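# Load a blank in the vise and tidy the parts

## Task

Put a single plain gray aluminum blank flat on the two low loose bars inside the open vise, with both bars still standing. Its long side must sit hard against the fixed jaw, which is the end block without hoses. Its short end must touch the work stop, the short rod between the jaws. Every finished part must lie flat in the black outfeed tray with its pocket facing up. Every other blank, aluminum or brass, must rest fully on the infeed plate (the plate with short pins), not stacked on another blank and not sitting on a pin. Each blank must finish either in its starting orientation on the plate or flipped over.

## Robot and tools

Robot: two 7-joint arms, left_arm and right_arm, each with a two-finger gripper that opens to 140 mm. The left gripper's fingers can fold. A grip using the quarter of the pad nearest the tip squeezes normally. A grip deeper toward the palm may hold loosely, squeeze too hard, or let go. Pressing the left fingertips into a surface folds them unless the gripper is shut. The right fingers never fold.

Frames: the scene frame has its origin at table height midway between the nominal bases. +z is up, +x points out over the table, and left_arm is on the +y side. Camera image sides do not match these names. Each arm reports end_effector_position (metres) and end_effector_quat_wxyz in its own base frame. The left base is at (+0.008, +0.343, +0.030) and the right base at (+0.048, -0.439, +0.030), each turned slightly about z, with up = +z. end_effector_position is the point between the closed pads. The fingers point along the gripper's +z axis and close along its y axis. Reported poses can be off by a few centimetres.

The row. Every motion command is a row of 20 numbers, each in [-1, 1], covering both arms even if only one moves. Numbers 1-10 are left_arm and 11-20 are right_arm. Each arm's 10 are 7 joint numbers and then gripper position, force_limit and speed. The joint order is elbow, waist, upper arm roll, shoulder, wrist pitch, forearm roll, wrist roll; follow this order only. Joint numbers are offsets, not poses. They are scaled relative to the "Joint targets" line at the start of the action or move, not relative to the previous row. 1.0 equals 1.427 rad for waist, shoulder, upper arm roll and elbow, 3.044 rad for forearm roll, 2.596 rad for wrist pitch and 3.91 rad for wrist roll. Repeating an offset moves the joint further. Sending 0 for all of an arm's joints holds it at its targets.

Joint ranges (rad): waist ±2.901, shoulder ±1.836, upper arm roll ±2.901, elbow -3.077 to -0.117, forearm roll ±2.876, wrist pitch 0.440 to 4.622, wrist roll ±3.051. An action aiming more than 0.018 rad beyond a range end is refused for both arms. Crossing a range end while running causes a torque fault, so stay about 0.05 rad inside it. "joint sent to its limit" means a joint was clipped at its end.

The gripper numbers are absolute commands, not offsets. position: +1 is fully open, about -0.8 is where the pads meet, and -1 closes until blocked. force_limit: from about 14 N at -1 to 58 N at +1 for a slow close. speed: the rate at which the gap changes, about 30 mm/s at -1 and 250 mm/s at +1. Faster closes grip much harder. To leave a gripper alone, resend its last three numbers; a 0 counts as a real command.

Tools:
- execute_actions(actions, cameras): actions is a list of actions. Each action is a table of up to 15 rows, one row per 1/30 s step, and the last row repeats to fill 15 steps. An empty list just reports state.
- move(target, speed, blend, blocking, cameras): target is one row, or a list of up to 15 rows. Every row's offsets are measured from the same starting Joint targets. speed is in rad/s for the joint travelling farthest, 0.01-2, default 0.5, given as one value or one per target. blend is a corner radius in rad. A move lasts at least 0.5 s and stops short if longer than 10 s. It does not avoid obstacles or the other arm. Its result adds a "move:" line such as done, off_target, moving, held or fault.
- wait(seconds 0-10): lets time pass while the last commands hold.
- stop: brakes a running move.
- zoom_image(camera, region [x0,y0,x1,y1] in pixels, max 504x504): cameras are cam_high, cam_left_wrist and cam_right_wrist, each 896x504.
- clear_fault(arm): releases an arm after a torque or force fault that was reported.
- read_manual: licence text only.
- finished_scene(scene): give the current scene number. It ends the scene and cannot be undone.

Results: Joint positions, velocities and torques are listed per arm in the joint order above. "Joint targets" is the base for your next offsets. object_status: 0 moving, 1 blocked while opening, 2 blocked while closing (a grip), 3 reached the target or pads met. position_measured is in counts: 3 is open, about 75 is 100 mm, 139 is 60 mm, 200 is 20 mm and 230 is closed. Flange force and external torques are noisy estimates that include held weight. "joint command not followed" means the clearance check changed that arm's targets.

Gripping: send -1 and confirm status 2. To tighten, raise force_limit and nudge position from -1 to -0.98. To loosen, open and close again slowly.

Avoid the following. Any external force of 40 N or more, or too much joint torque, stops the arm until clear_fault. Do not crash the arms into each other. Do not drop parts, release them while moving, slam, or press hard. Do not grip hard on a part that is still resting on something. Do not swing loads quickly. Do not let anything fall off the table. Holding the arms stretched out or loaded heats the motors. A MOTOR HOT line warns of a long brake stop. Loose objects and held parts may sometimes be nudged by outside forces.

Each tool is called after "Call:" as name([rows], argument=value, ...), one row to a line, values as JSON.

## Session

Call:
execute_actions(actions=[])

Scene clock: 0.00 s.
left_arm: end_effector_position=(+0.1773, -0.2225, +0.2984) position_measured=3 object_status=3 end_effector_quat_wxyz=(-0.304, -0.357, +0.865, -0.182) | right_arm: end_effector_position=(+0.4602, +0.5841, +0.3235) position_measured=3 object_status=3 end_effector_quat_wxyz=(-0.361, +0.915, -0.176, -0.039)
Joint names: [elbow, waist, upper arm roll, shoulder, wrist pitch, forearm roll, wrist roll]
Joint positions: left_arm=[-2.711 -0.571 0.324 -0.837 1.675 -0.458 0.514] | right_arm=[-1.901 0.775 0.008 0.132 2.481 0.795 -0.941]
Joint velocities: within noise
Joint torques (N m): no reading
External joint torques (N m): no reading
Flange force (N): no reading
Joint targets: left_arm=[-2.711 -0.571 0.324 -0.837 1.675 -0.458 0.514] | right_arm=[-1.901 0.775 0.008 0.132 2.481 0.795 -0.941]
Tool commands: left_gripper/position=+1.0 left_gripper/force_limit=+1.0 left_gripper/speed=+1.0 right_gripper/position=+1.0 right_gripper/force_limit=+1.0 right_gripper/speed=+1.0

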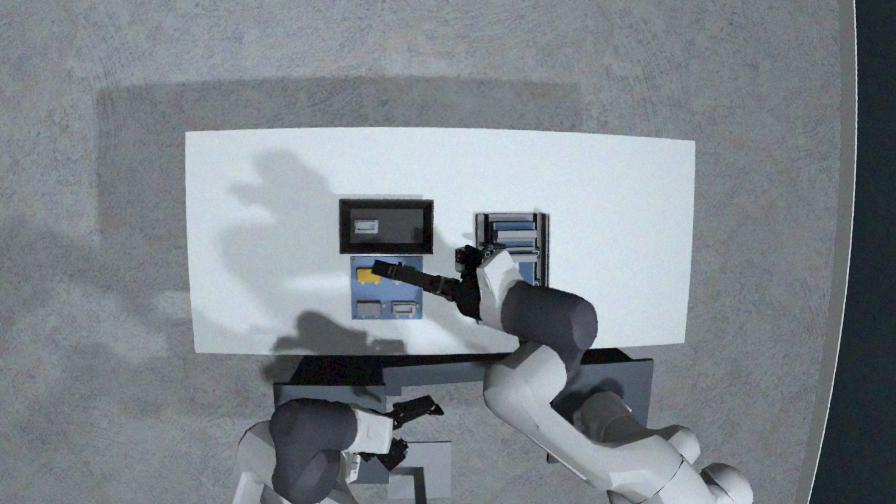

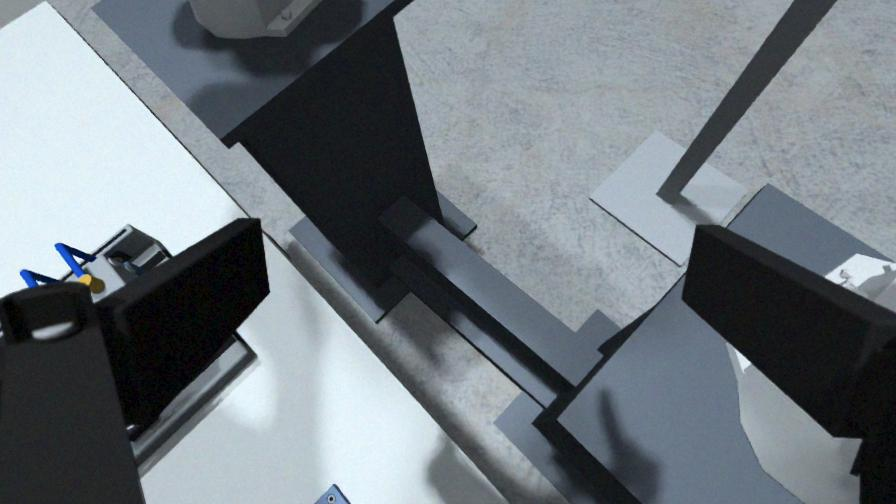

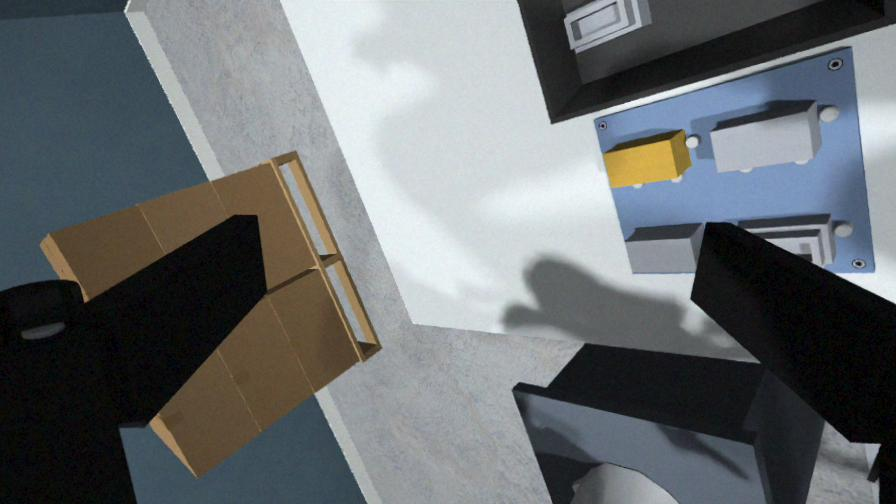

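Call:
zoom_image(camera="cam_high", region=[330, 190, 450, 330])

Call:
zoom_image(camera="cam_high", region=[460, 200, 580, 300])

Call:
zoom_image(camera="cam_right_wrist", region=[520, 0, 896, 300])

Scaled by 3.600 from the camera's 896x504 image, which has a finer 1280x720 frame.

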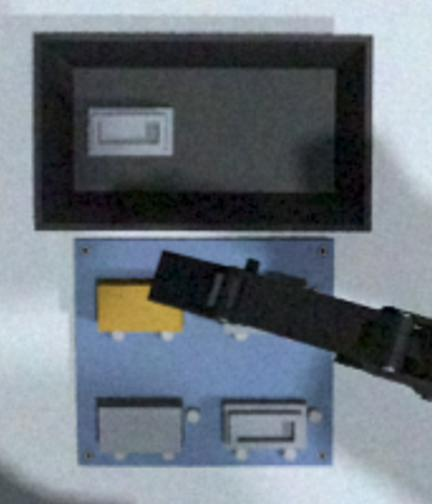

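Scaled by 4.200 from the camera's 896x504 image, which has a finer 1280x720 frame.

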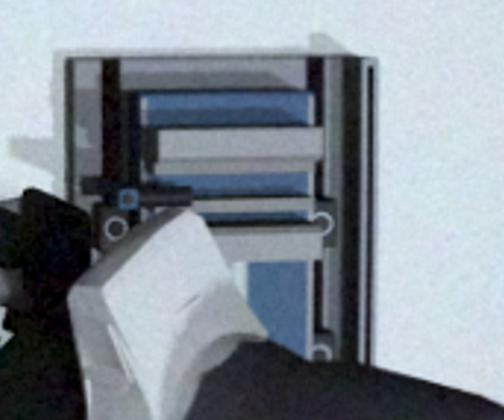

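Scaled by 1.340 from the camera's 896x504 image, which has a finer 1280x720 frame.

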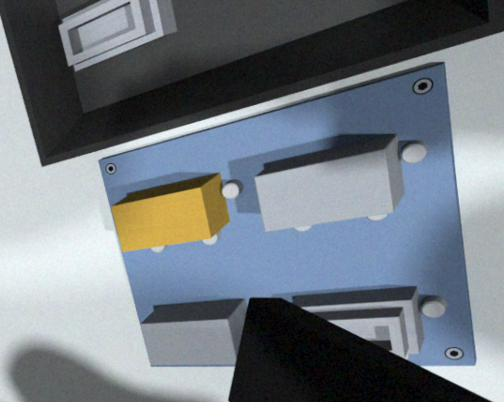

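Call:
move(target=[0,0,0,0,0,0,0,1,1,1, 0.1633,-0.1957,-0.0056,-0.0704,-0.3010,-0.2612,-0.0343,1,1,1], speed=0.8)

Scene clock: 71.27 s.
left_arm: end_effector_position=(+0.1773, -0.2225, +0.2984) position_measured=3 object_status=3 end_effector_quat_wxyz=(-0.304, -0.357, +0.865, -0.182) | right_arm: end_effector_position=(+0.5041, +0.2725, +0.3609) position_measured=3 object_status=3 end_effector_quat_wxyz=(-0.003, +1.000, -0.004, +0.002)
Joint names: [elbow, waist, upper arm roll, shoulder, wrist pitch, forearm roll, wrist roll]
Joint positions: left_arm=[-2.711 -0.571 0.324 -0.837 1.675 -0.458 0.514] | right_arm=[-1.669 0.496 -0.002 0.03 1.704 0.003 -1.07]
Joint velocities: left_arm=[within noise] | right_arm=[0 0 0.002 -0.001 -0.004 -0.002 -0.008]
Joint torques (N m): left_arm=[23.44 0.57 -3.83 -3.26 1.4 -0.67 0] | right_arm=[26.58 -0.35 1.1 -32.79 2.34 0.47 -0.24]
External joint torques (N m): left_arm=[0.16 0.55 0.96 -0.25 0.11 0.17 0] | right_arm=[1.79 -0.47 0.96 0.94 -0.33 -0.37 -0.24]
Flange force (N): left_arm=[-1.6 1.7 -1.5] | right_arm=[9.3 -5.1 -6.3]
Joint targets: left_arm=[-2.711 -0.571 0.324 -0.837 1.675 -0.458 0.514] | right_arm=[-1.668 0.495 0.000 0.031 1.700 0.000 -1.075]
move: done
camera_calibration:
cam_left_wrist: T_world_to_cam=[[-0.72617, 0.680593, -0.0973205, 0.316222], [0.662717, 0.655254, -0.362558, 0.144601], [-0.182985, -0.327775, -0.926866, 0.378953], [0, 0, 0, 1]] pos_world=[0.203144, -0.185757, 0.434439]
cam_right_wrist: T_world_to_cam=[[0.00995986, -0.999873, -0.0124714, 0.281422], [-0.939037, -0.0136389, 0.343547, 0.357157], [-0.343673, 0.00828943, -0.939053, 0.645424], [0, 0, 0, 1]] pos_world=[0.554396, 0.280907, 0.486897]

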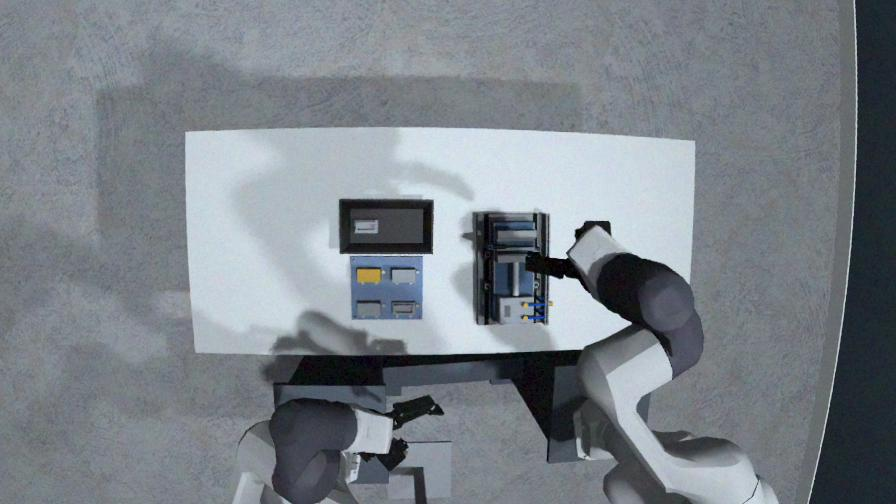

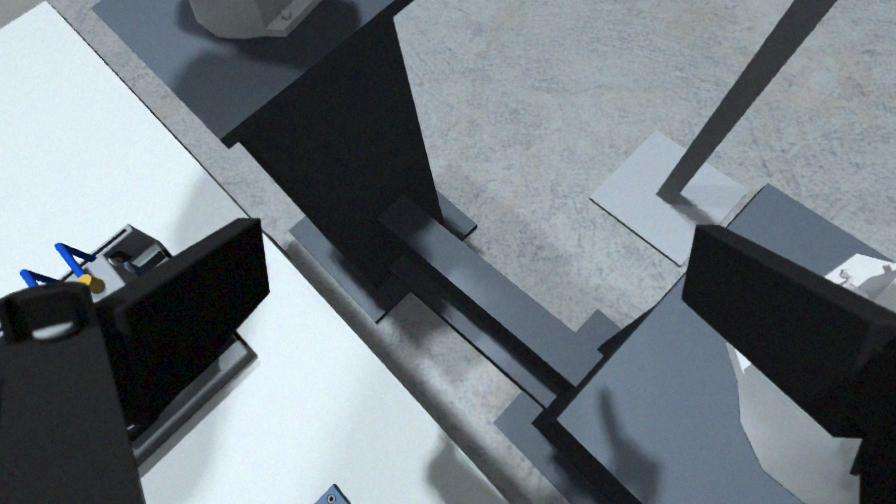

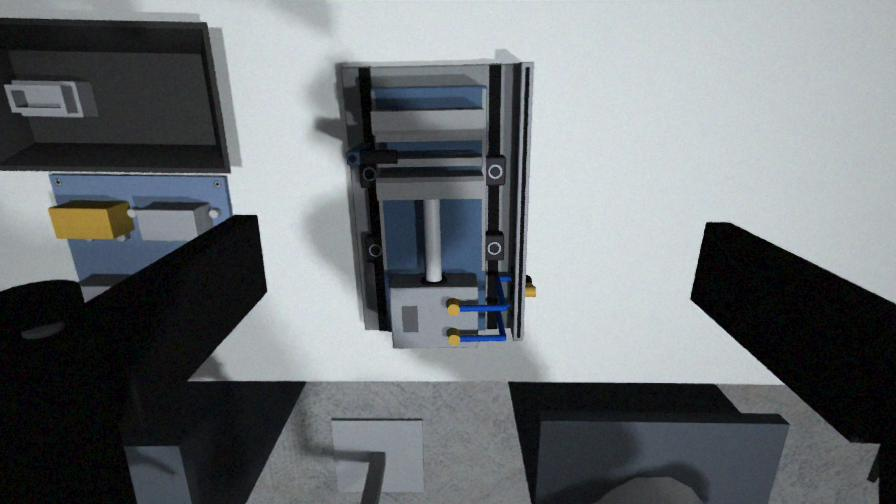

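Call:
zoom_image(camera="cam_right_wrist", region=[310, 50, 560, 220])

Call:
zoom_image(camera="cam_high", region=[460, 200, 570, 335])

Call:
zoom_image(camera="cam_high", region=[330, 190, 450, 330])

Scaled by 2.016 from the camera's 896x504 image, which has a finer 1280x720 frame.

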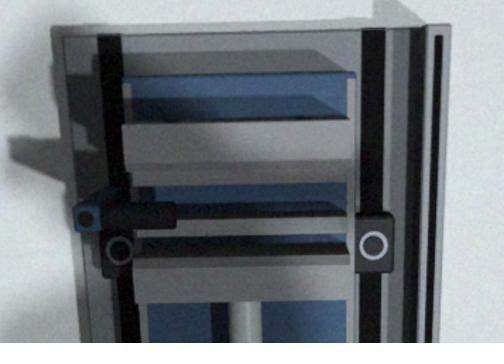

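Scaled by 3.733 from the camera's 896x504 image, which has a finer 1280x720 frame.

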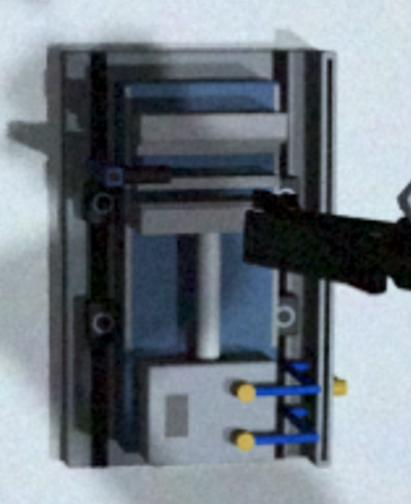

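Scaled by 3.600 from the camera's 896x504 image, which has a finer 1280x720 frame.

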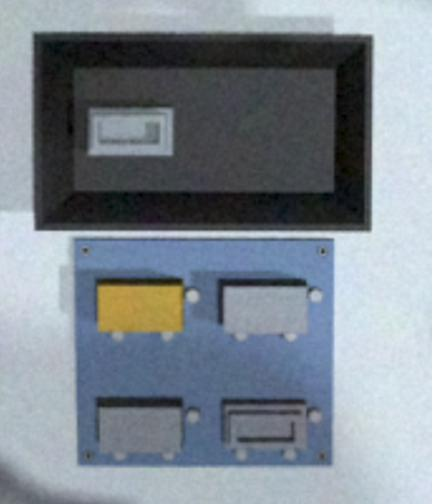

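Call:
move(target=[0.5994,0.1744,-0.2271,0.4967,0.0202,0.1505,-0.6156,1,1,1, -0.2566,0.0562,0,-0.0483,0.1141,0,0.0203,1,1,1], speed=1.0)

Scene clock: 129.33 s.
left_arm: end_effector_position=(+0.4932, -0.1659, +0.3602) position_measured=3 object_status=3 end_effector_quat_wxyz=(+0.002, +1.000, -0.002, -0.001) | right_arm: end_effector_position=(+0.4548, +0.2938, +0.2497) position_measured=3 object_status=3 end_effector_quat_wxyz=(+0.000, +1.000, -0.001, -0.002)
Joint names: [elbow, waist, upper arm roll, shoulder, wrist pitch, forearm roll, wrist roll]
Joint positions: left_arm=[-1.857 -0.323 0.001 -0.13 1.725 -0.004 -1.888] | right_arm=[-2.032 0.574 -0.002 -0.036 1.992 0.003 -0.999]
Joint velocities: left_arm=[-0.002 -0.001 0 0 0 0 -0.006] | right_arm=[within noise]
Joint torques (N m): left_arm=[25.07 0.96 0.39 -27.41 2.95 1.29 -0.17] | right_arm=[25.81 0.14 0.82 -31.22 2.83 0.46 0.04]
External joint torques (N m): left_arm=[0.44 0.82 0.37 0.47 0.33 0.4 -0.17] | right_arm=[1.16 0.24 0.95 -0.07 0.2 -0.28 0.04]
Flange force (N): left_arm=[3.0 0.1 -0.4] | right_arm=[2.6 -3.0 -1.7]
Joint targets: left_arm=[-1.856 -0.322 0.000 -0.129 1.727 0.000 -1.893] | right_arm=[-2.034 0.576 0.000 -0.038 1.996 0.000 -0.995]
move: done
camera_calibration:
cam_left_wrist: T_world_to_cam=[[-0.00566724, -0.999975, 0.0041736, -0.157608], [-0.939967, 0.00675121, 0.341199, 0.349888], [-0.341218, -0.0019894, -0.939982, 0.649483], [0, 0, 0, 1]] pos_world=[0.549606, -0.158674, 0.491779]
cam_right_wrist: T_world_to_cam=[[0.0162123, -0.999841, -0.00745736, 0.297712], [-0.93618, -0.0177985, 0.35107, 0.347463], [-0.351146, 0.00128978, -0.93632, 0.528688], [0, 0, 0, 1]] pos_world=[0.506109, 0.303167, 0.375257]

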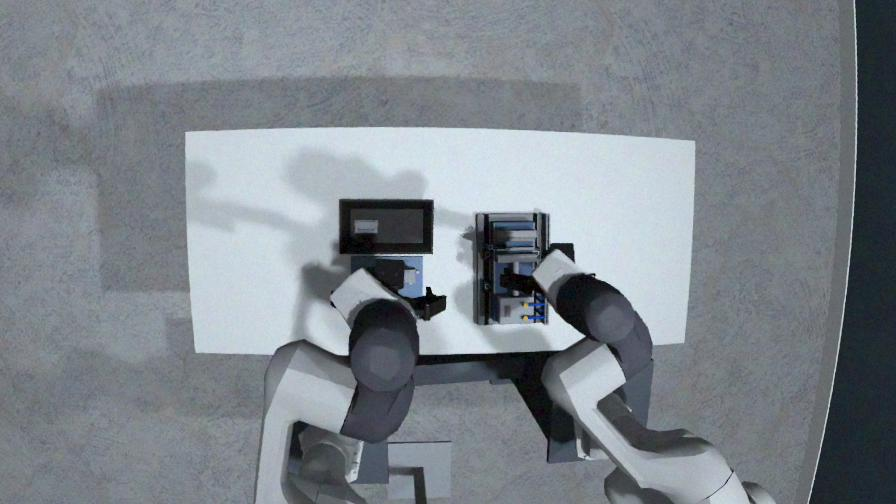

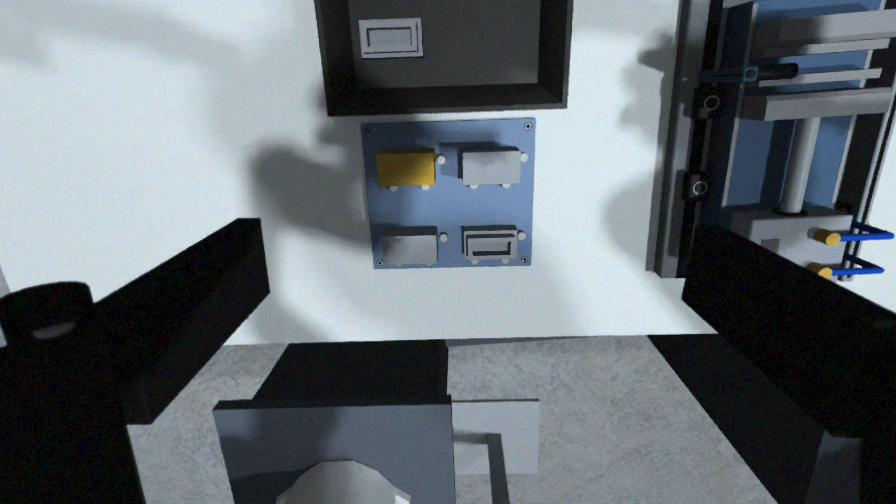

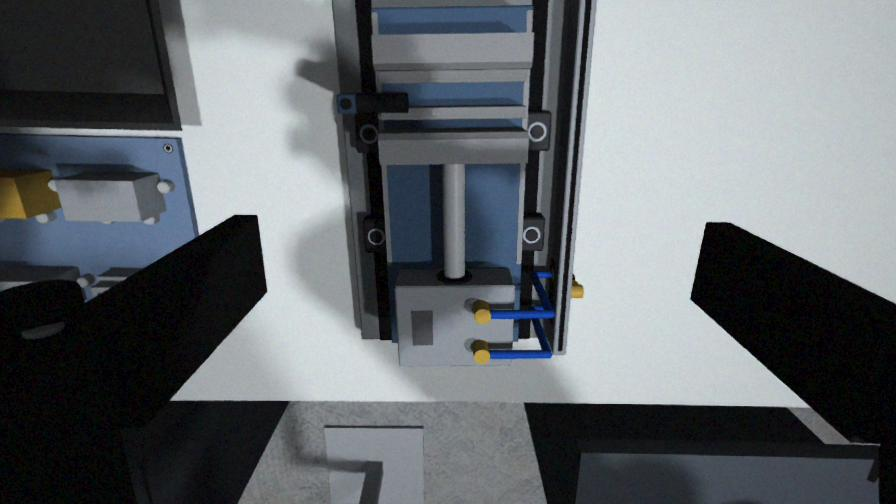

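Call:
zoom_image(camera="cam_right_wrist", region=[320, 0, 610, 180])

Call:
zoom_image(camera="cam_left_wrist", region=[340, 100, 560, 280])

Call:
zoom_image(camera="cam_left_wrist", region=[630, 0, 896, 150])

Scaled by 1.738 from the camera's 896x504 image, which has a finer 1280x720 frame.

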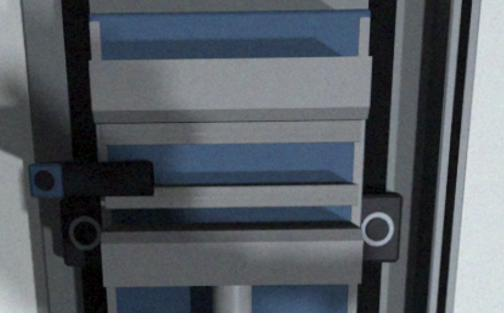

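Scaled by 2.291 from the camera's 896x504 image, which has a finer 1280x720 frame.

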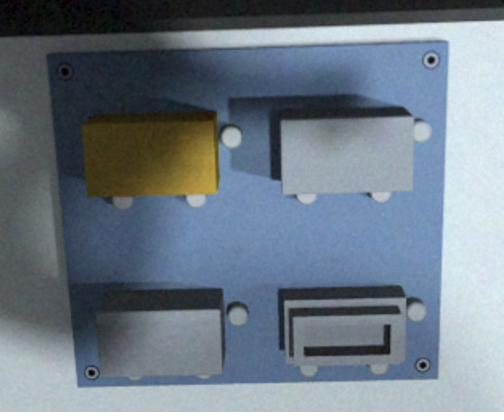

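Scaled by 1.895 from the camera's 896x504 image, which has a finer 1280x720 frame.

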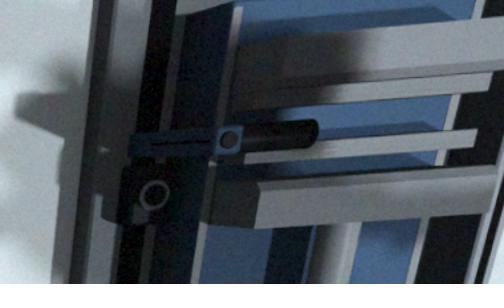

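Call:
move(target=[0,0,0,0,0,0,0,1,1,1, -0.1472,0.0334,0,-0.0465,0.0554,0,0.8157,1,1,1], speed=1.5, cameras=["cam_right_wrist"])

Scene clock: 194.53 s.
left_arm: end_effector_position=(+0.4934, -0.1659, +0.3604) position_measured=3 object_status=3 end_effector_quat_wxyz=(+0.002, +1.000, -0.001, -0.001) | right_arm: end_effector_position=(+0.4102, +0.2935, +0.1996) position_measured=3 object_status=3 end_effector_quat_wxyz=(-0.002, +0.000, +1.000, +0.000)
Joint names: [elbow, waist, upper arm roll, shoulder, wrist pitch, forearm roll, wrist roll]
Joint positions: left_arm=[-1.857 -0.323 0.001 -0.13 1.725 -0.004 -1.89] | right_arm=[-2.242 0.622 -0.002 -0.103 2.136 0.003 2.189]
Joint velocities: left_arm=[within noise] | right_arm=[0.001 0 -0.001 0 -0.001 -0.001 0.008]
Joint torques (N m): left_arm=[24.89 0.94 0.41 -27.49 2.87 1.21 -0.2] | right_arm=[24.9 0.15 0.82 -28.09 2.63 0.44 0.07]
External joint torques (N m): left_arm=[0.35 0.95 0.56 0.25 0.27 0.32 -0.2] | right_arm=[1.18 0.12 0.89 -0.13 0.19 -0.3 0.07]
Flange force (N): left_arm=[2.1 -0.4 -0.3] | right_arm=[-2.1 2.9 -1.4]
Joint targets: left_arm=[-1.856 -0.322 0.000 -0.129 1.727 0.000 -1.893] | right_arm=[-2.244 0.623 0.000 -0.104 2.140 0.000 2.194]
move: done
camera_calibration:
cam_right_wrist: T_world_to_cam=[[-0.0172673, 0.999821, -0.00771972, -0.27539], [0.939428, 0.0188667, 0.342227, -0.455076], [0.342311, -0.00134279, -0.939586, 0.183091], [0, 0, 0, 1]] pos_world=[0.360082, 0.284172, 0.325643]
Images, in order (width x height): cam_right_wrist 896x504.

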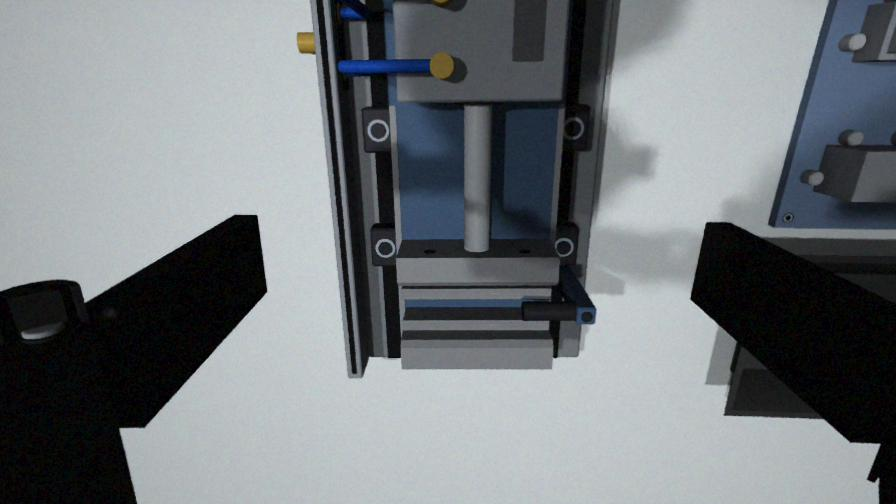

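Call:
zoom_image(camera="cam_right_wrist", region=[350, 230, 620, 385])

Call:
zoom_image(camera="cam_right_wrist", region=[770, 0, 896, 240])

Scaled by 1.867 from the camera's 896x504 image, which has a finer 1280x720 frame.

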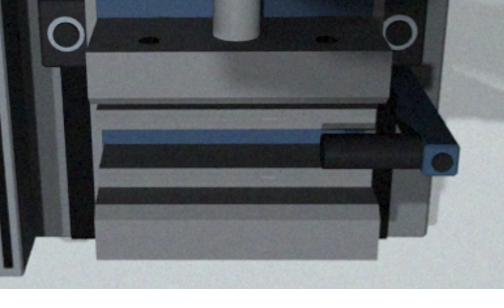

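Scaled by 2.100 from the camera's 896x504 image, which has a finer 1280x720 frame.

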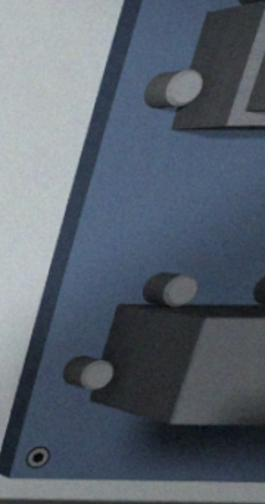

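Call:
zoom_image(camera="cam_right_wrist", region=[395, 275, 495, 375])

Call:
zoom_image(camera="cam_right_wrist", region=[500, 255, 610, 375])

Scaled by 5.040 from the camera's 896x504 image, which has a finer 1280x720 frame.

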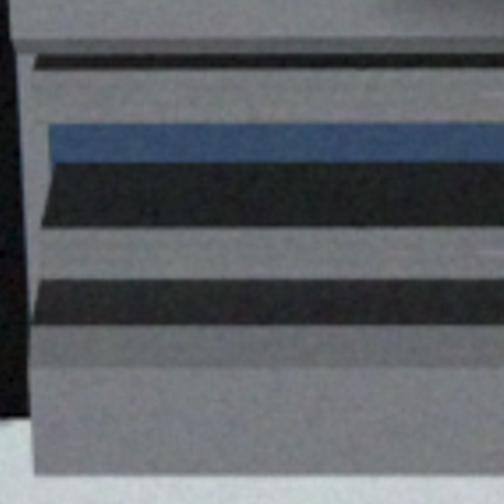

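Scaled by 4.200 from the camera's 896x504 image, which has a finer 1280x720 frame.

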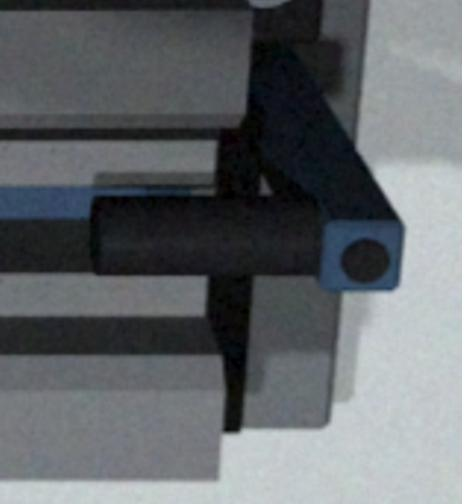

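Call:
move(target=[0,0.4008,0,0,0,0,0,1,1,1, 0.5409,0.2203,0,0.4553,-0.0471,0,-1.0,1,1,1], speed=1.5, cameras=["cam_high"])

Call:
move(target=[0,0,0,0,0,0,0,1,1,1, 0,0,0,0,0,0,-0.1249,1,1,1], speed=1.0)

Scene clock: 271.53 s.
left_arm: end_effector_position=(+0.5050, +0.1269, +0.3604) position_measured=3 object_status=3 end_effector_quat_wxyz=(+0.002, +0.960, +0.280, +0.000) | right_arm: end_effector_position=(+0.4178, +0.5683, +0.1509) position_measured=3 object_status=3 end_effector_quat_wxyz=(-0.002, +0.859, +0.512, +0.001)
Joint names: [elbow, waist, upper arm roll, shoulder, wrist pitch, forearm roll, wrist roll]
Joint positions: left_arm=[-1.857 0.248 0 -0.13 1.726 -0.003 -1.89] | right_arm=[-1.474 0.937 -0.001 0.544 2.022 0.003 -1.711]
Joint velocities: left_arm=[within noise] | right_arm=[0.001 0.001 -0.001 -0.002 0.001 0 -0.007]
Joint torques (N m): left_arm=[24.78 0.95 0.67 -27.59 2.85 1.2 -0.2] | right_arm=[26.34 -0.26 1.38 -48.29 2.37 0.53 -0.2]
External joint torques (N m): left_arm=[0.09 0.91 0.76 0.41 0.23 0.31 -0.2] | right_arm=[1.85 -0.29 0.85 0.81 -0.26 -0.27 -0.2]
Flange force (N): left_arm=[1.8 -0.7 0.3] | right_arm=[13.8 2.3 -2.1]
Joint targets: left_arm=[-1.856 0.250 0.000 -0.129 1.727 0.000 -1.893] | right_arm=[-1.472 0.938 0.000 0.545 2.017 0.000 -1.716]
move: done
Images, in order (width x height): cam_high 896x504.

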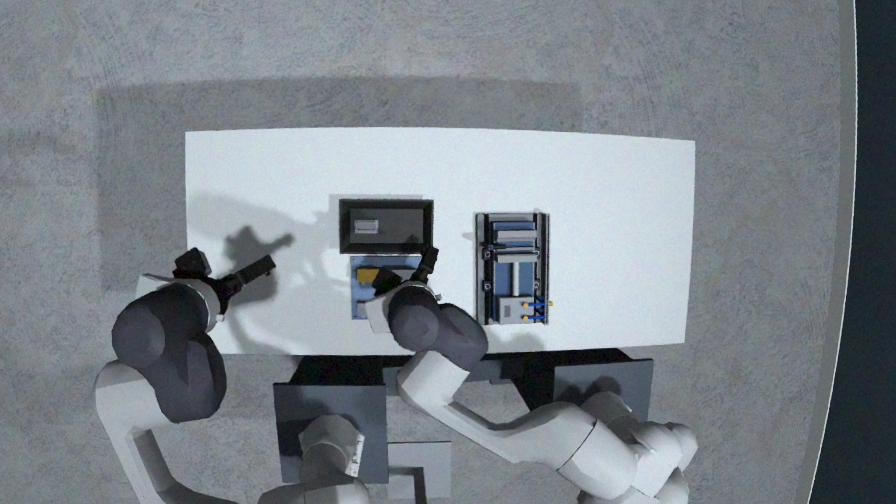

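Scene clock: 273.63 s.
left_arm: end_effector_position=(+0.5050, +0.1269, +0.3604) position_measured=3 object_status=3 end_effector_quat_wxyz=(+0.002, +0.960, +0.280, +0.000) | right_arm: end_effector_position=(+0.4178, +0.5682, +0.1509) position_measured=3 object_status=3 end_effector_quat_wxyz=(-0.001, +0.710, +0.705, +0.002)
Joint names: [elbow, waist, upper arm roll, shoulder, wrist pitch, forearm roll, wrist roll]
Joint positions: left_arm=[-1.857 0.248 0 -0.13 1.726 -0.003 -1.89] | right_arm=[-1.473 0.937 -0.001 0.544 2.021 0.003 -2.199]
Joint velocities: left_arm=[within noise] | right_arm=[-0.001 0 0.001 -0.001 0 -0.001 -0.006]
Joint torques (N m): left_arm=[24.78 0.96 0.69 -27.52 2.87 1.21 -0.21] | right_arm=[26.26 -0.34 1.31 -48.22 2.37 0.57 -0.26]
External joint torques (N m): left_arm=[0.09 0.99 0.85 0.51 0.25 0.32 -0.21] | right_arm=[1.8 -0.23 0.85 0.85 -0.24 -0.27 -0.26]
Flange force (N): left_arm=[2.2 -0.7 0.3] | right_arm=[10.9 8.4 -2.0]
Joint targets: left_arm=[-1.856 0.250 0.000 -0.129 1.727 0.000 -1.893] | right_arm=[-1.472 0.938 0.000 0.545 2.017 0.000 -2.204]
move: done
camera_calibration:
cam_left_wrist: T_world_to_cam=[[0.536917, -0.843626, 0.0038732, -0.158485], [-0.793989, -0.503764, 0.340298, 0.3503], [-0.285133, -0.185787, -0.94031, 0.649369], [0, 0, 0, 1]] pos_world=[0.548384, 0.163411, 0.492016]
cam_right_wrist: T_world_to_cam=[[0.999926, 0.0100592, -0.00677778, -0.413038], [0.0117728, -0.939394, 0.342637, 0.48127], [-0.00292034, -0.342692, -0.939443, 0.47328], [0, 0, 0, 1]] pos_world=[0.408724, 0.618446, 0.276919]

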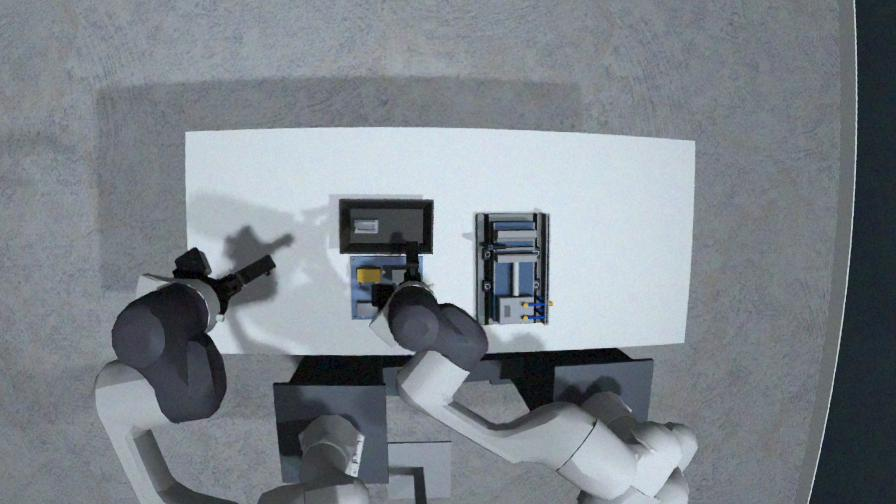

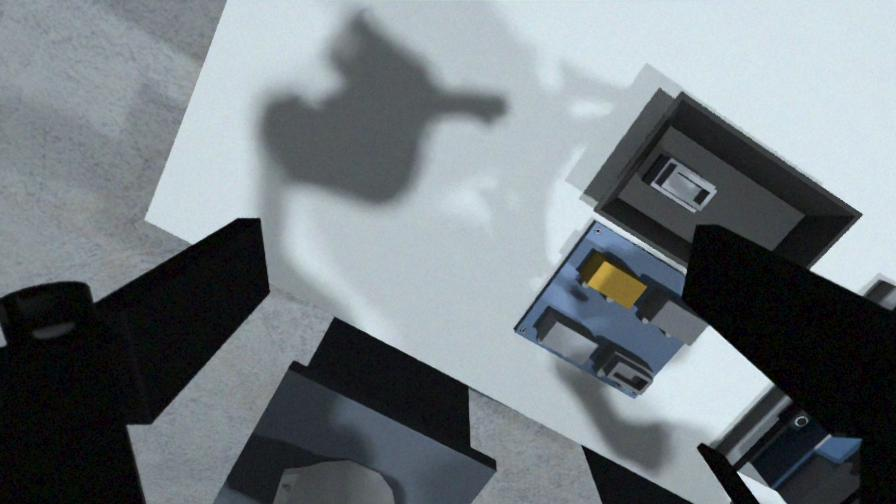

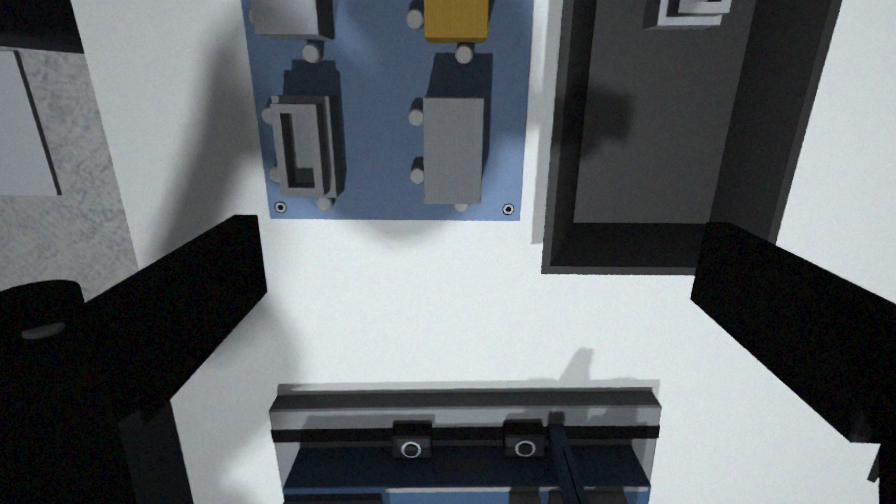

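Call:
zoom_image(camera="cam_right_wrist", region=[240, 60, 540, 230])

Call:
zoom_image(camera="cam_right_wrist", region=[400, 80, 540, 220])

Call:
zoom_image(camera="cam_right_wrist", region=[250, 80, 370, 220])

Scaled by 1.680 from the camera's 896x504 image, which has a finer 1280x720 frame.

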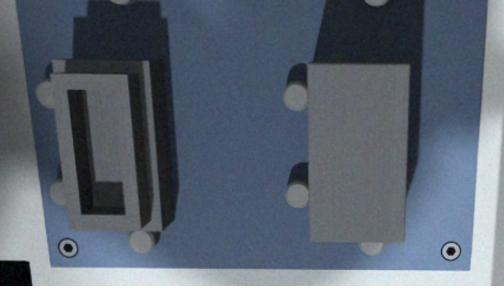

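Scaled by 3.600 from the camera's 896x504 image, which has a finer 1280x720 frame.

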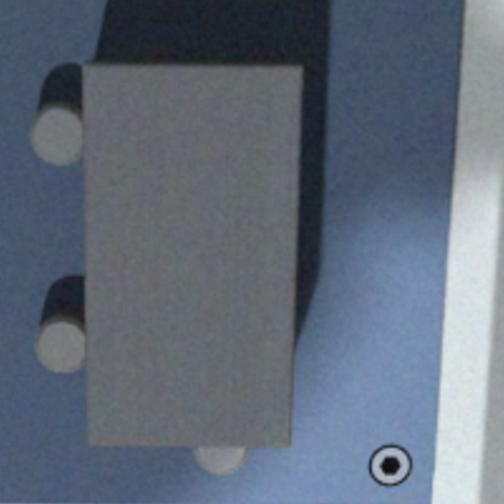

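Scaled by 3.600 from the camera's 896x504 image, which has a finer 1280x720 frame.

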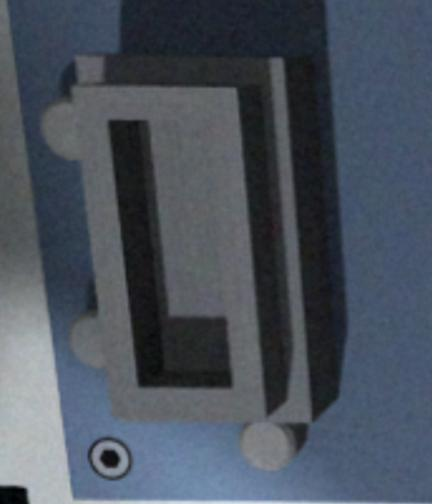

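Call:
move(target=[0,0,0,0,0,0,0,1,1,1, -0.0144,0.0128,0,0.0601,0.0410,0,0.0029,-0.067,-1,-0.2], speed=0.5, cameras=["cam_right_wrist"])

Scene clock: 304.77 s.
left_arm: end_effector_position=(+0.5050, +0.1269, +0.3604) position_measured=3 object_status=3 end_effector_quat_wxyz=(+0.002, +0.960, +0.280, +0.000) | right_arm: end_effector_position=(+0.4096, +0.5785, +0.0876) position_measured=137 object_status=3 end_effector_quat_wxyz=(+0.000, +0.704, +0.710, -0.004)
Joint names: [elbow, waist, upper arm roll, shoulder, wrist pitch, forearm roll, wrist roll]
Joint positions: left_arm=[-1.857 0.249 0 -0.13 1.726 -0.003 -1.89] | right_arm=[-1.494 0.955 -0.001 0.632 2.119 0.003 -2.197]
Joint velocities: left_arm=[within noise] | right_arm=[-0.002 -0.001 0.001 0.001 0.004 0 0.001]
Joint torques (N m): left_arm=[24.8 0.95 0.67 -27.53 2.84 1.17 -0.21] | right_arm=[25.56 -0.1 1.43 -50.68 2.77 0.52 0.16]
External joint torques (N m): left_arm=[0.2 0.96 0.81 0.35 0.23 0.29 -0.21] | right_arm=[1.61 -0.34 0.65 0.11 0.19 -0.27 0.16]
Flange force (N): left_arm=[2.0 -0.7 0.0] | right_arm=[7.4 5.3 -0.7]
Joint targets: left_arm=[-1.856 0.250 0.000 -0.129 1.727 0.000 -1.893] | right_arm=[-1.493 0.956 0.000 0.631 2.124 0.000 -2.193]
move: done
camera_calibration:
cam_right_wrist: T_world_to_cam=[[0.999599, 0.0250129, -0.013271, -0.413237], [0.0280804, -0.935944, 0.351029, 0.503248], [-0.00364067, -0.351261, -0.936271, 0.422228], [0, 0, 0, 1]] pos_world=[0.400477, 0.62966, 0.213181]
Images, in order (width x height): cam_right_wrist 896x504.

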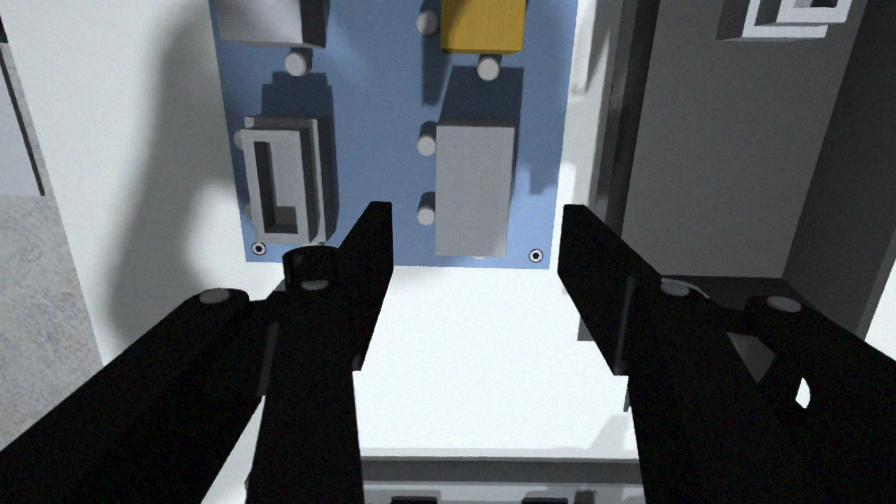

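Call:
zoom_image(camera="cam_right_wrist", region=[410, 110, 550, 270])

Scaled by 3.150 from the camera's 896x504 image, which has a finer 1280x720 frame.

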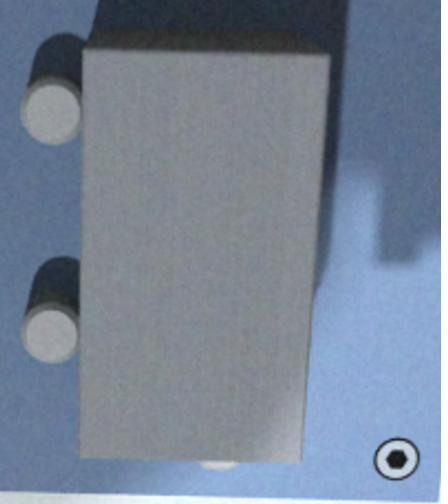

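Call:
move([
  [0,0,0,0,0,0,0,1,1,1, -0.0099,-0.0011,0,0.0632,0.0402,0,0.0006,-0.067,-1,-0.2],
  [0,0,0,0,0,0,0,1,1,1, -0.0099,-0.0011,0,0.0632,0.0402,0,0.0006,-1,-0.1,-1],
], speed=0.15, cameras=["cam_right_wrist"])

Scene clock: 352.70 s.
left_arm: end_effector_position=(+0.5050, +0.1269, +0.3604) position_measured=3 object_status=3 end_effector_quat_wxyz=(+0.002, +0.960, +0.280, +0.000) | right_arm: end_effector_position=(+0.4113, +0.5808, +0.0274) position_measured=180 object_status=0 end_effector_quat_wxyz=(+0.000, +0.705, +0.709, -0.002)
Joint names: [elbow, waist, upper arm roll, shoulder, wrist pitch, forearm roll, wrist roll]
Joint positions: left_arm=[-1.857 0.249 0 -0.13 1.726 -0.003 -1.89] | right_arm=[-1.507 0.955 -0.001 0.722 2.224 0.003 -2.194]
Joint velocities: within noise
Joint torques (N m): left_arm=[24.79 0.88 0.72 -27.54 2.84 1.17 -0.21] | right_arm=[24.74 -0.44 1.36 -51.51 2.79 0.48 0.07]
External joint torques (N m): left_arm=[0.19 0.84 0.81 0.31 0.23 0.28 -0.21] | right_arm=[1.57 -0.46 0.67 0.44 0.2 -0.26 0.07]
Flange force (N): left_arm=[1.9 -0.6 0.0] | right_arm=[7.8 6.0 0.8]
Joint targets: left_arm=[-1.856 0.250 0.000 -0.129 1.727 0.000 -1.893] | right_arm=[-1.507 0.954 0.000 0.721 2.228 0.000 -2.191]
move: done
camera_calibration:
cam_right_wrist: T_world_to_cam=[[0.999693, 0.0220479, -0.0112783, -0.414236], [0.0245979, -0.936835, 0.348906, 0.528556], [-0.00287325, -0.349076, -0.93709, 0.36509], [0, 0, 0, 1]] pos_world=[0.402157, 0.631747, 0.153034]
Images, in order (width x height): cam_right_wrist 896x504.

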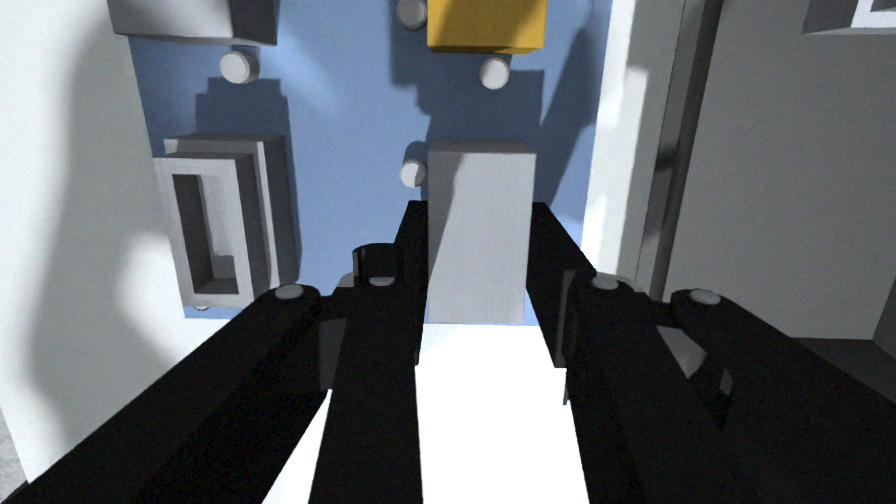

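Call:
wait(seconds=0.7, cameras=["cam_right_wrist"])

Scene clock: 354.37 s.
left_arm: end_effector_position=(+0.5050, +0.1269, +0.3605) position_measured=3 object_status=3 end_effector_quat_wxyz=(+0.002, +0.960, +0.280, +0.000) | right_arm: end_effector_position=(+0.4113, +0.5808, +0.0274) position_measured=180 object_status=2 end_effector_quat_wxyz=(+0.000, +0.705, +0.709, -0.002)
Joint names: [elbow, waist, upper arm roll, shoulder, wrist pitch, forearm roll, wrist roll]
Joint positions: left_arm=[-1.857 0.249 0 -0.13 1.726 -0.003 -1.89] | right_arm=[-1.507 0.955 -0.001 0.722 2.224 0.003 -2.194]
Joint velocities: within noise
Joint torques (N m): left_arm=[24.83 0.92 0.74 -27.52 2.83 1.18 -0.18] | right_arm=[24.76 -0.46 1.4 -51.58 2.8 0.48 0.06]
External joint torques (N m): left_arm=[0.24 0.98 0.94 0.33 0.23 0.31 -0.18] | right_arm=[1.39 -0.36 0.79 0.71 0.18 -0.25 0.06]
Flange force (N): left_arm=[2.2 -0.8 -0.1] | right_arm=[7.8 5.8 1.2]
Joint targets: left_arm=[-1.856 0.250 0.000 -0.129 1.727 0.000 -1.893] | right_arm=[-1.507 0.954 0.000 0.721 2.228 0.000 -2.191]
Tool commands: left_gripper/position=+1.0 left_gripper/force_limit=+1.0 left_gripper/speed=+1.0 right_gripper/position=-1.0 right_gripper/force_limit=-0.1 right_gripper/speed=-1.0
wait: 0.70 s; at rest from the start
camera_calibration:
cam_right_wrist: T_world_to_cam=[[0.999695, 0.0219782, -0.0112731, -0.414198], [0.0245307, -0.936838, 0.348902, 0.528587], [-0.00289286, -0.349072, -0.937092, 0.365097], [0, 0, 0, 1]] pos_world=[0.402161, 0.631749, 0.153035]
Images, in order (width x height): cam_right_wrist 896x504.

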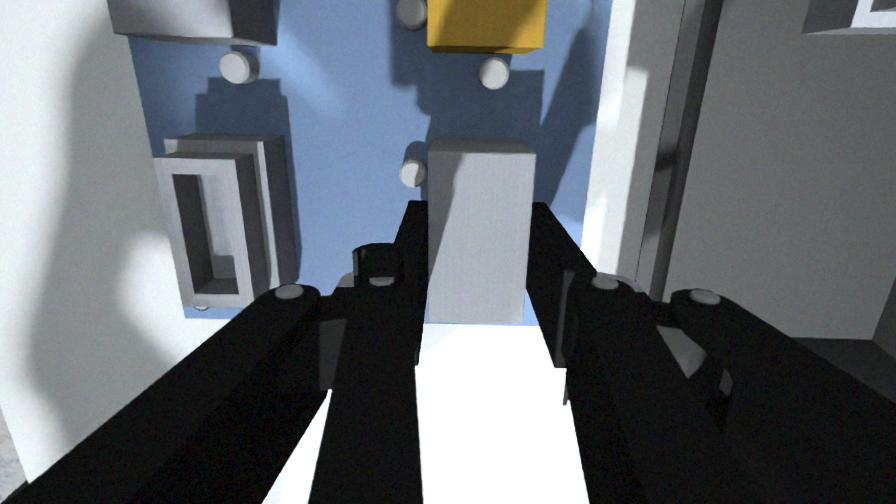

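Call:
move(target=[0,0,0,0,0,0,0,1,1,1, 0.1056,0,0,-0.1287,-0.1288,0,0,-1,-0.1,-1], speed=0.4, cameras=["cam_right_wrist"])

Scene clock: 382.33 s.
left_arm: end_effector_position=(+0.5050, +0.1270, +0.3605) position_measured=3 object_status=3 end_effector_quat_wxyz=(+0.002, +0.960, +0.280, +0.000) | right_arm: end_effector_position=(+0.4112, +0.5810, +0.1991) position_measured=180 object_status=2 end_effector_quat_wxyz=(-0.001, +0.705, +0.709, +0.001)
Joint names: [elbow, waist, upper arm roll, shoulder, wrist pitch, forearm roll, wrist roll]
Joint positions: left_arm=[-1.856 0.249 0 -0.13 1.726 -0.003 -1.89] | right_arm=[-1.357 0.955 -0.001 0.539 1.898 0.003 -2.194]
Joint velocities: left_arm=[within noise] | right_arm=[0 0 -0.001 0 -0.005 0 -0.001]
Joint torques (N m): left_arm=[24.79 0.88 0.69 -27.55 2.84 1.19 -0.23] | right_arm=[27.23 -0.34 1.37 -49.8 2.58 0.63 0.1]
External joint torques (N m): left_arm=[0.18 0.84 0.78 0.3 0.22 0.3 -0.23] | right_arm=[2.24 -0.2 0.94 -0.18 -0.05 -0.25 0.1]
Flange force (N): left_arm=[1.8 -0.6 0.0] | right_arm=[11.1 7.6 -4.3]
Joint targets: left_arm=[-1.856 0.250 0.000 -0.129 1.727 0.000 -1.893] | right_arm=[-1.356 0.954 0.000 0.538 1.894 0.000 -2.191]
move: done
camera_calibration:
cam_right_wrist: T_world_to_cam=[[0.999712, 0.0226259, -0.0080038, -0.413179], [0.0239983, -0.938649, 0.344039, 0.471103], [0.00027143, -0.344132, -0.938921, 0.522313], [0, 0, 0, 1]] pos_world=[0.401612, 0.631293, 0.325027]
Images, in order (width x height): cam_right_wrist 896x504.

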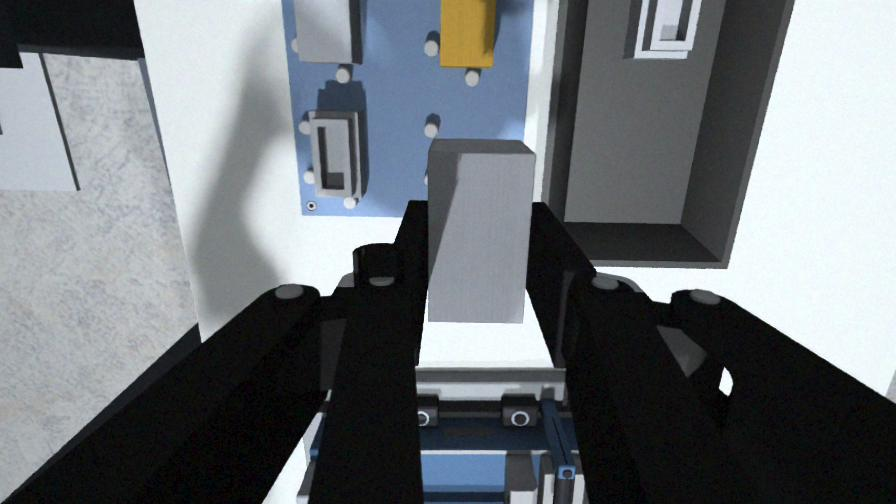

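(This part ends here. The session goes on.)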